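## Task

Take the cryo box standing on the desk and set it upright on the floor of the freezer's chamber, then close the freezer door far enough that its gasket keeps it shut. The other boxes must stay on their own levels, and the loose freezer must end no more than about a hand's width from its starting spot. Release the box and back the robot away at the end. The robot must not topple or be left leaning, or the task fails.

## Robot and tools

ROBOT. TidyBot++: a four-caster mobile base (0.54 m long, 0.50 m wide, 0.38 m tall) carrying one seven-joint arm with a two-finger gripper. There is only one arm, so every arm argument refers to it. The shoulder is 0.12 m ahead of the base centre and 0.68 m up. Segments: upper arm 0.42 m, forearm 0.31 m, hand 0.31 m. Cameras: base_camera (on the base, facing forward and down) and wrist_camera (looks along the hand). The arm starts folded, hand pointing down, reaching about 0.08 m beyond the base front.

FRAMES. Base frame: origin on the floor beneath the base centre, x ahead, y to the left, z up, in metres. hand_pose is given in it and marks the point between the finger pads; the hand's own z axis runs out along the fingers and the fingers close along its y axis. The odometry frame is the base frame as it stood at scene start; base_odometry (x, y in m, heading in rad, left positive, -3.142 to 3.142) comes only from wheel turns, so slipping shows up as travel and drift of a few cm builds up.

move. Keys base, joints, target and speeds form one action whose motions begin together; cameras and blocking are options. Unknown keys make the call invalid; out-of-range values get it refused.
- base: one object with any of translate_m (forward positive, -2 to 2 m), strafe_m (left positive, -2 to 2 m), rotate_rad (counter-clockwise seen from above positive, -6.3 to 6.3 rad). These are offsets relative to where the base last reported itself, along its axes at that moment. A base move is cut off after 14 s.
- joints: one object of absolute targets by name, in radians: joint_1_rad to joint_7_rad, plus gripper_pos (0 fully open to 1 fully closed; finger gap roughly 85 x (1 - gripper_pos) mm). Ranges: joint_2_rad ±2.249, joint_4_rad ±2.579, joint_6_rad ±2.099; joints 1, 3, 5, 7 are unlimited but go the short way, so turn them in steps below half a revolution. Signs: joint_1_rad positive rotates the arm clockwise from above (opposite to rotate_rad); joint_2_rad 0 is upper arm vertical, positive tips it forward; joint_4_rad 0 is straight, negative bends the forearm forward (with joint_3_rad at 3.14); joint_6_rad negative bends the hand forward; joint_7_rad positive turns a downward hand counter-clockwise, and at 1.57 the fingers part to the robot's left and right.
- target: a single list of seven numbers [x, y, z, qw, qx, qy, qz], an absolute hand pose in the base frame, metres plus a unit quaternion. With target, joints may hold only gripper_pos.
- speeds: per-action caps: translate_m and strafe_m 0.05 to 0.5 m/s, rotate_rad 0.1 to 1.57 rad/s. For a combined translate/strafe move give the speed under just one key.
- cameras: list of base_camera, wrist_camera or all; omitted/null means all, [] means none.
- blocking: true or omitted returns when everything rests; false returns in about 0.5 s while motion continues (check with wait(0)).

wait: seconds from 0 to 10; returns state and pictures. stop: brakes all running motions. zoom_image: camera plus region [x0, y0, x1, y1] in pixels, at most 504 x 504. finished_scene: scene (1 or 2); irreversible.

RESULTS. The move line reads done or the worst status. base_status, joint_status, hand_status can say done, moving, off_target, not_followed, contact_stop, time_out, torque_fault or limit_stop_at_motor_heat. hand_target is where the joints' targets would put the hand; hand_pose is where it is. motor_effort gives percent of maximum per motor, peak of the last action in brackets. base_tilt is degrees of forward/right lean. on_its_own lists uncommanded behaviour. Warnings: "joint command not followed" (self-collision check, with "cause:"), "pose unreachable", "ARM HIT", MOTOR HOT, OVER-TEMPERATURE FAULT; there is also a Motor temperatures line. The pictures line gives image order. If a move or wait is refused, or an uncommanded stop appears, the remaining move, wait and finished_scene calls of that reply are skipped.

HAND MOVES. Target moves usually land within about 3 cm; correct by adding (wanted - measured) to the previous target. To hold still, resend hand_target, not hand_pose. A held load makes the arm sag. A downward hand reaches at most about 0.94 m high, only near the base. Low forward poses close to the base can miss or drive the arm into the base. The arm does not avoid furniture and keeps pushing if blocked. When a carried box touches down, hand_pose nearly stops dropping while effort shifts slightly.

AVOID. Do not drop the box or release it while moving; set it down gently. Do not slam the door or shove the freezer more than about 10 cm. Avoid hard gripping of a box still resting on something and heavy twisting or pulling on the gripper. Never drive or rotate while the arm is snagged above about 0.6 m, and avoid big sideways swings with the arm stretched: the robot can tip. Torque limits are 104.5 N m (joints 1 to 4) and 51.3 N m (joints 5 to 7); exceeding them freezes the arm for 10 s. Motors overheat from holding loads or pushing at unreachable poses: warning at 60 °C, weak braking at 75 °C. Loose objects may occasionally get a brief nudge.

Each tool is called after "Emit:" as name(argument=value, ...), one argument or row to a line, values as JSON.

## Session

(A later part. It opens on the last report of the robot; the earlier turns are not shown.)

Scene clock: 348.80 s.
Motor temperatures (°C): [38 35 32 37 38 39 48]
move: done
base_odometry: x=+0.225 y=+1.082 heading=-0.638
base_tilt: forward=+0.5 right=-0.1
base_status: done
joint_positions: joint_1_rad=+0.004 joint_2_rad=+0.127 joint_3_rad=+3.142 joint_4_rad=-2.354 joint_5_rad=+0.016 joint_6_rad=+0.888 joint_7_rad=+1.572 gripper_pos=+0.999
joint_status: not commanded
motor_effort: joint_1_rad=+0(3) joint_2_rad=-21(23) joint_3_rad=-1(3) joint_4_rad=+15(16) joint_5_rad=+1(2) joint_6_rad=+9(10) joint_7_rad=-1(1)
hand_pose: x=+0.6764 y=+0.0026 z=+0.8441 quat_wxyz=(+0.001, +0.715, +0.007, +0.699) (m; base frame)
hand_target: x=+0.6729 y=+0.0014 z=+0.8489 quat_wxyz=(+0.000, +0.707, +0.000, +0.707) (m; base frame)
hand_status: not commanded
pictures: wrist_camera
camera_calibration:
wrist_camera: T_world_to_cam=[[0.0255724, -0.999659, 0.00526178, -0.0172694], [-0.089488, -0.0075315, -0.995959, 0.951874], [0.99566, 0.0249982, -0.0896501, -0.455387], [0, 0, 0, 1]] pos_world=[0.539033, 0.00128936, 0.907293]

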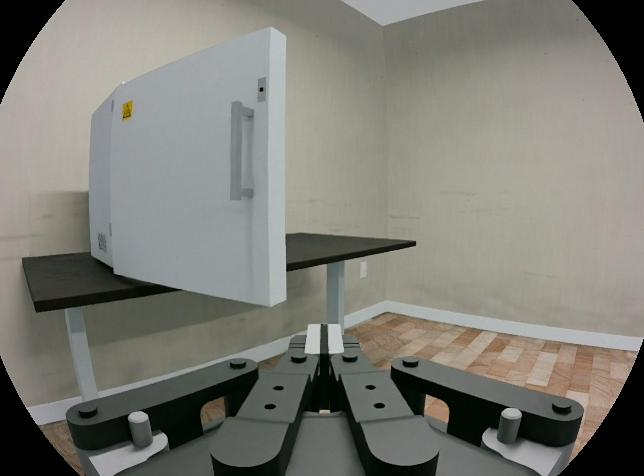

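Emit:
move(
  base={"translate_m": 0.40, "strafe_m": 0.133},
  speeds={"translate_m": 0.25},
  cameras=["wrist_camera"],
)

Emit:
move(
  base={"translate_m": 0.236, "strafe_m": -0.24, "rotate_rad": 0.27},
  speeds={"translate_m": 0.15, "rotate_rad": 0.13},
  cameras=["wrist_camera"],
)

Scene clock: 363.93 s.
Motor temperatures (°C): [38 35 31 37 38 39 48]
move: done
base_odometry: x=+0.625 y=+0.950 heading=-0.639
base_tilt: forward=+0.6 right=-0.1
base_status: done
joint_positions: joint_1_rad=+0.004 joint_2_rad=+0.131 joint_3_rad=+3.142 joint_4_rad=-2.358 joint_5_rad=+0.016 joint_6_rad=+0.890 joint_7_rad=+1.572 gripper_pos=+0.999
joint_status: not commanded
motor_effort: joint_1_rad=+0(1) joint_2_rad=-22(23) joint_3_rad=-1(2) joint_4_rad=+16(17) joint_5_rad=+0(1) joint_6_rad=+9(10) joint_7_rad=+0(1)
hand_pose: x=+0.6761 y=+0.0026 z=+0.8404 quat_wxyz=(+0.001, +0.717, +0.007, +0.697) (m; base frame)
hand_target: x=+0.6729 y=+0.0014 z=+0.8489 quat_wxyz=(+0.000, +0.707, +0.000, +0.707) (m; base frame)
hand_status: not commanded
pictures: wrist_camera
camera_calibration:
wrist_camera: T_world_to_cam=[[0.0256222, -0.999659, 0.00505178, -0.0170925], [-0.0956869, -0.00748271, -0.995383, 0.951858], [0.995082, 0.0250205, -0.095846, -0.449835], [0, 0, 0, 1]] pos_world=[0.539141, 0.00129092, 0.904435]

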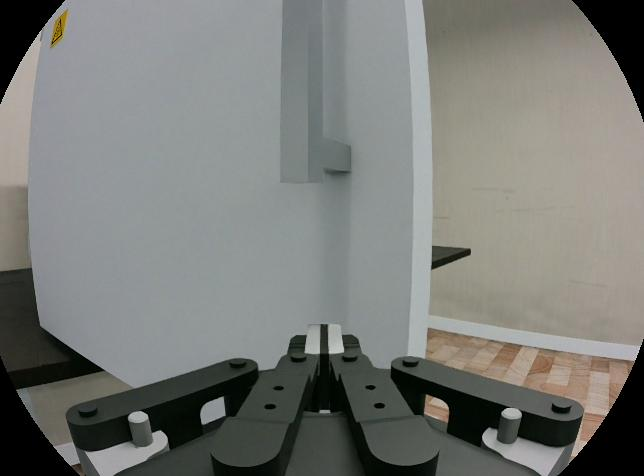

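Scene clock: 366.87 s.
Motor temperatures (°C): [38 35 31 36 38 39 48]
move: done
base_odometry: x=+0.672 y=+0.617 heading=-0.368
base_tilt: forward=+0.5 right=-0.1
base_status: done
joint_positions: joint_1_rad=+0.003 joint_2_rad=+0.131 joint_3_rad=+3.142 joint_4_rad=-2.359 joint_5_rad=+0.016 joint_6_rad=+0.890 joint_7_rad=+1.572 gripper_pos=+0.999
joint_status: not commanded
motor_effort: joint_1_rad=+0(2) joint_2_rad=-21(23) joint_3_rad=-1(2) joint_4_rad=+15(16) joint_5_rad=+0(1) joint_6_rad=+10(10) joint_7_rad=-1(1)
hand_pose: x=+0.6758 y=+0.0032 z=+0.8398 quat_wxyz=(+0.001, +0.717, +0.007, +0.697) (m; base frame)
hand_target: x=+0.6729 y=+0.0014 z=+0.8489 quat_wxyz=(+0.000, +0.707, +0.000, +0.707) (m; base frame)
hand_status: not commanded
pictures: wrist_camera
camera_calibration:
wrist_camera: T_world_to_cam=[[0.0266311, -0.999633, 0.00501057, -0.0171709], [-0.0965046, -0.00755984, -0.995304, 0.951768], [0.994976, 0.0260225, -0.0966704, -0.448832], [0, 0, 0, 1]] pos_world=[0.538884, 0.00171039, 0.903995]

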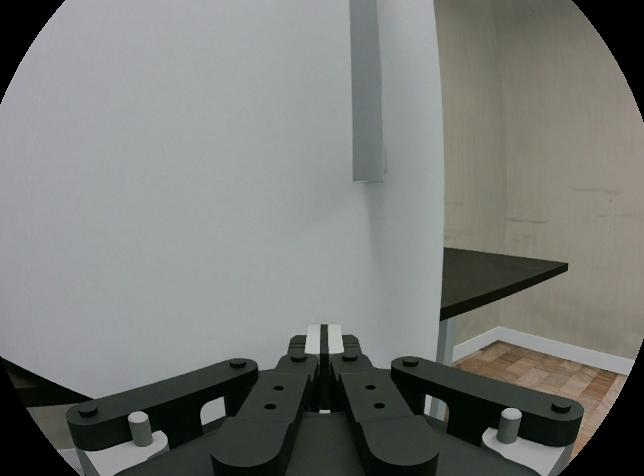

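Works well; door is closing. Continue.

Emit:
move(
  base={"translate_m": 0.204, "strafe_m": -0.214, "rotate_rad": 0.3},
  speeds={"translate_m": 0.15, "rotate_rad": 0.15},
  cameras=["wrist_camera"],
)

Emit:
move(
  base={"translate_m": 0.15, "strafe_m": -0.2, "rotate_rad": 0.3},
  speeds={"translate_m": 0.12, "rotate_rad": 0.14},
  cameras=["wrist_camera"],
)

Scene clock: 372.43 s.
Motor temperatures (°C): [38 35 31 36 38 39 48]
move: done
base_odometry: x=+0.785 y=+0.344 heading=-0.067
base_tilt: forward=+0.5 right=-0.1
base_status: done
joint_positions: joint_1_rad=+0.003 joint_2_rad=+0.131 joint_3_rad=+3.142 joint_4_rad=-2.360 joint_5_rad=+0.016 joint_6_rad=+0.891 joint_7_rad=+1.572 gripper_pos=+0.999
joint_status: not commanded
motor_effort: joint_1_rad=+1(3) joint_2_rad=-22(23) joint_3_rad=+0(2) joint_4_rad=+15(17) joint_5_rad=+1(1) joint_6_rad=+9(10) joint_7_rad=+0(1)
hand_pose: x=+0.6754 y=+0.0036 z=+0.8396 quat_wxyz=(+0.001, +0.717, +0.007, +0.697) (m; base frame)
hand_target: x=+0.6729 y=+0.0014 z=+0.8489 quat_wxyz=(+0.000, +0.707, +0.000, +0.707) (m; base frame)
hand_status: not commanded
pictures: wrist_camera
camera_calibration:
wrist_camera: T_world_to_cam=[[0.0273427, -0.999614, 0.0049961, -0.0172337], [-0.0967436, -0.00762069, -0.99528, 0.951671], [0.994934, 0.0267303, -0.0969146, -0.448282], [0, 0, 0, 1]] pos_world=[0.538551, 0.00200803, 0.903821]

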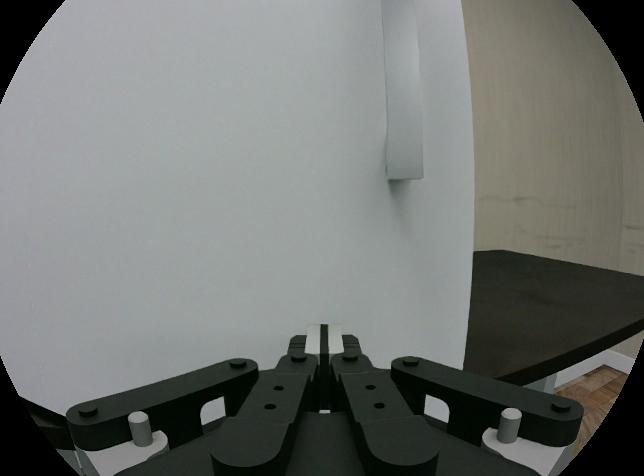

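Scene clock: 375.10 s.
Motor temperatures (°C): [38 35 31 36 38 39 48]
move: done
base_odometry: x=+0.921 y=+0.134 heading=+0.233
base_tilt: forward=+0.5 right=-0.1
base_status: done
joint_positions: joint_1_rad=+0.002 joint_2_rad=+0.131 joint_3_rad=+3.142 joint_4_rad=-2.361 joint_5_rad=+0.016 joint_6_rad=+0.891 joint_7_rad=+1.572 gripper_pos=+0.999
joint_status: not commanded
motor_effort: joint_1_rad=+0(2) joint_2_rad=-22(23) joint_3_rad=-1(2) joint_4_rad=+15(16) joint_5_rad=+0(1) joint_6_rad=+9(10) joint_7_rad=+0(1)
hand_pose: x=+0.6752 y=+0.0039 z=+0.8394 quat_wxyz=(+0.000, +0.718, +0.008, +0.696) (m; base frame)
hand_target: x=+0.6729 y=+0.0014 z=+0.8489 quat_wxyz=(+0.000, +0.707, +0.000, +0.707) (m; base frame)
hand_status: not commanded
pictures: wrist_camera
camera_calibration:
wrist_camera: T_world_to_cam=[[0.0278469, -0.9996, 0.00497822, -0.0172747], [-0.0970489, -0.00766016, -0.99525, 0.951614], [0.99489, 0.0272315, -0.0972234, -0.447851], [0, 0, 0, 1]] pos_world=[0.538397, 0.0022174, 0.903638]

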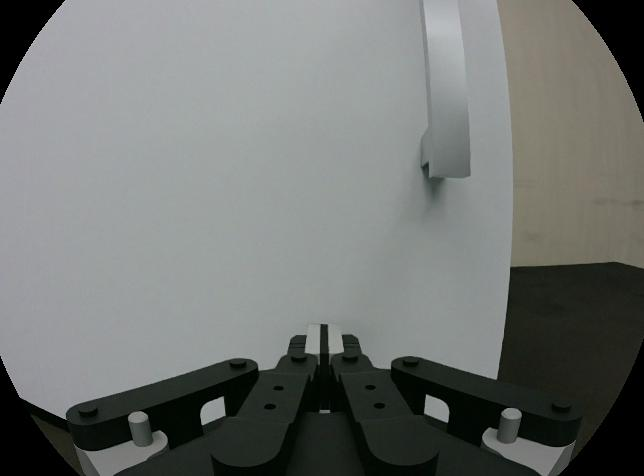

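Emit:
move(
  base={"translate_m": 0.06, "strafe_m": -0.02},
  speeds={"translate_m": 0.06},
  cameras=["wrist_camera"],
)

Emit:
move(
  base={"translate_m": 0.02},
  speeds={"translate_m": 0.05},
  cameras=["wrist_camera"],
)

Scene clock: 380.43 s.
Motor temperatures (°C): [38 35 31 36 38 39 48]
move: done
base_odometry: x=+0.984 y=+0.128 heading=+0.232
base_tilt: forward=+0.4 right=-0.1
base_status: done
joint_positions: joint_1_rad=+0.000 joint_2_rad=+0.124 joint_3_rad=+3.141 joint_4_rad=-2.376 joint_5_rad=+0.016 joint_6_rad=+0.897 joint_7_rad=+1.572 gripper_pos=+0.999
joint_status: not commanded
motor_effort: joint_1_rad=+0(3) joint_2_rad=-19(22) joint_3_rad=+0(3) joint_4_rad=+17(23) joint_5_rad=+0(2) joint_6_rad=+9(10) joint_7_rad=-1(1)
hand_pose: x=+0.6704 y=+0.0054 z=+0.8373 quat_wxyz=(-0.001, +0.718, +0.009, +0.696) (m; base frame)
hand_target: x=+0.6729 y=+0.0014 z=+0.8489 quat_wxyz=(+0.000, +0.707, +0.000, +0.707) (m; base frame)
hand_status: not commanded
pictures: wrist_camera
camera_calibration:
wrist_camera: T_world_to_cam=[[0.0306705, -0.999518, 0.00476191, -0.0173039], [-0.0997321, -0.00780062, -0.994984, 0.950683], [0.994542, 0.0300417, -0.0999233, -0.440847], [0, 0, 0, 1]] pos_world=[0.533785, 0.00336419, 0.901946]

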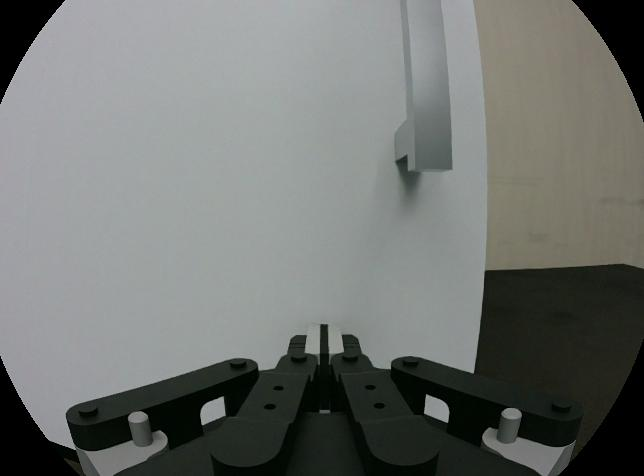

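Scene clock: 381.37 s.
Motor temperatures (°C): [38 35 31 36 38 39 48]
move: done
base_odometry: x=+1.004 y=+0.133 heading=+0.232
base_tilt: forward=+0.4 right=-0.1
base_status: done
joint_positions: joint_1_rad=-0.001 joint_2_rad=+0.085 joint_3_rad=+3.141 joint_4_rad=-2.422 joint_5_rad=+0.016 joint_6_rad=+0.901 joint_7_rad=+1.572 gripper_pos=+0.999
joint_status: not commanded
motor_effort: joint_1_rad=+0(3) joint_2_rad=-10(20) joint_3_rad=+0(2) joint_4_rad=+24(27) joint_5_rad=+0(2) joint_6_rad=+8(10) joint_7_rad=-1(1)
hand_pose: x=+0.6522 y=+0.0058 z=+0.8369 quat_wxyz=(-0.001, +0.719, +0.009, +0.694) (m; base frame)
hand_target: x=+0.6729 y=+0.0014 z=+0.8489 quat_wxyz=(+0.000, +0.707, +0.000, +0.707) (m; base frame)
hand_status: not commanded
pictures: wrist_camera
camera_calibration:
wrist_camera: T_world_to_cam=[[0.0314273, -0.999495, 0.00462188, -0.0167353], [-0.102602, -0.0078258, -0.994692, 0.950047], [0.994226, 0.0307863, -0.102796, -0.420117], [0, 0, 0, 1]] pos_world=[0.515694, 0.00364189, 0.901895]

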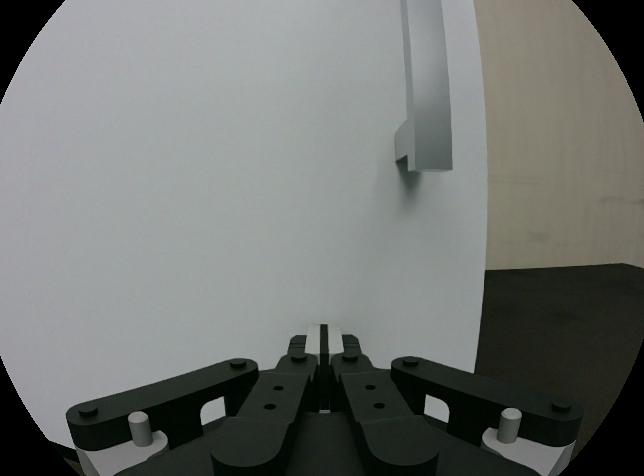

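Emit:
move(
  base={"translate_m": -0.45, "strafe_m": -0.25},
  cameras=["wrist_camera"],
)

Emit:
zoom_image(
  camera="wrist_camera",
  region=[60, 0, 460, 350],
)

Scene clock: 387.40 s.
Motor temperatures (°C): [38 35 31 36 38 39 48]
move: done
base_odometry: x=+0.623 y=-0.214 heading=+0.233
base_tilt: forward=+0.5 right=-0.1
base_status: done
joint_positions: joint_1_rad=-0.001 joint_2_rad=+0.131 joint_3_rad=+3.141 joint_4_rad=-2.375 joint_5_rad=+0.016 joint_6_rad=+0.901 joint_7_rad=+1.572 gripper_pos=+0.999
joint_status: not commanded
motor_effort: joint_1_rad=+0(2) joint_2_rad=-22(25) joint_3_rad=+0(2) joint_4_rad=+15(23) joint_5_rad=+0(1) joint_6_rad=+9(10) joint_7_rad=+0(1)
hand_pose: x=+0.6716 y=+0.0058 z=+0.8351 quat_wxyz=(-0.001, +0.719, +0.009, +0.695) (m; base frame)
hand_target: x=+0.6729 y=+0.0014 z=+0.8489 quat_wxyz=(+0.000, +0.707, +0.000, +0.707) (m; base frame)
hand_status: not commanded
pictures: wrist_camera
camera_calibration:
wrist_camera: T_world_to_cam=[[0.031486, -0.999494, 0.00461377, -0.017321], [-0.10167, -0.00779485, -0.994788, 0.949733], [0.99432, 0.0308528, -0.101864, -0.440452], [0, 0, 0, 1]] pos_world=[0.535054, 0.00367996, 0.899996]

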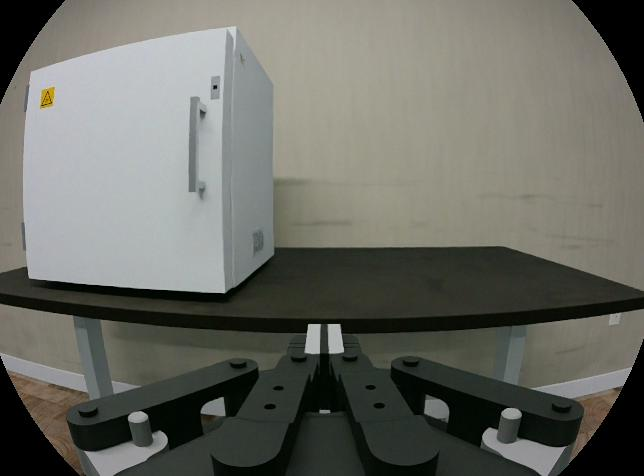

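Scaled by 1.260.

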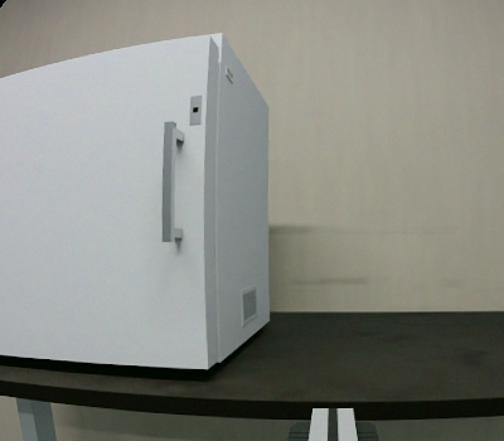

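Closed flush.

Emit:
finished_scene(
  scene=1,
)

The scene is finished: the task was done.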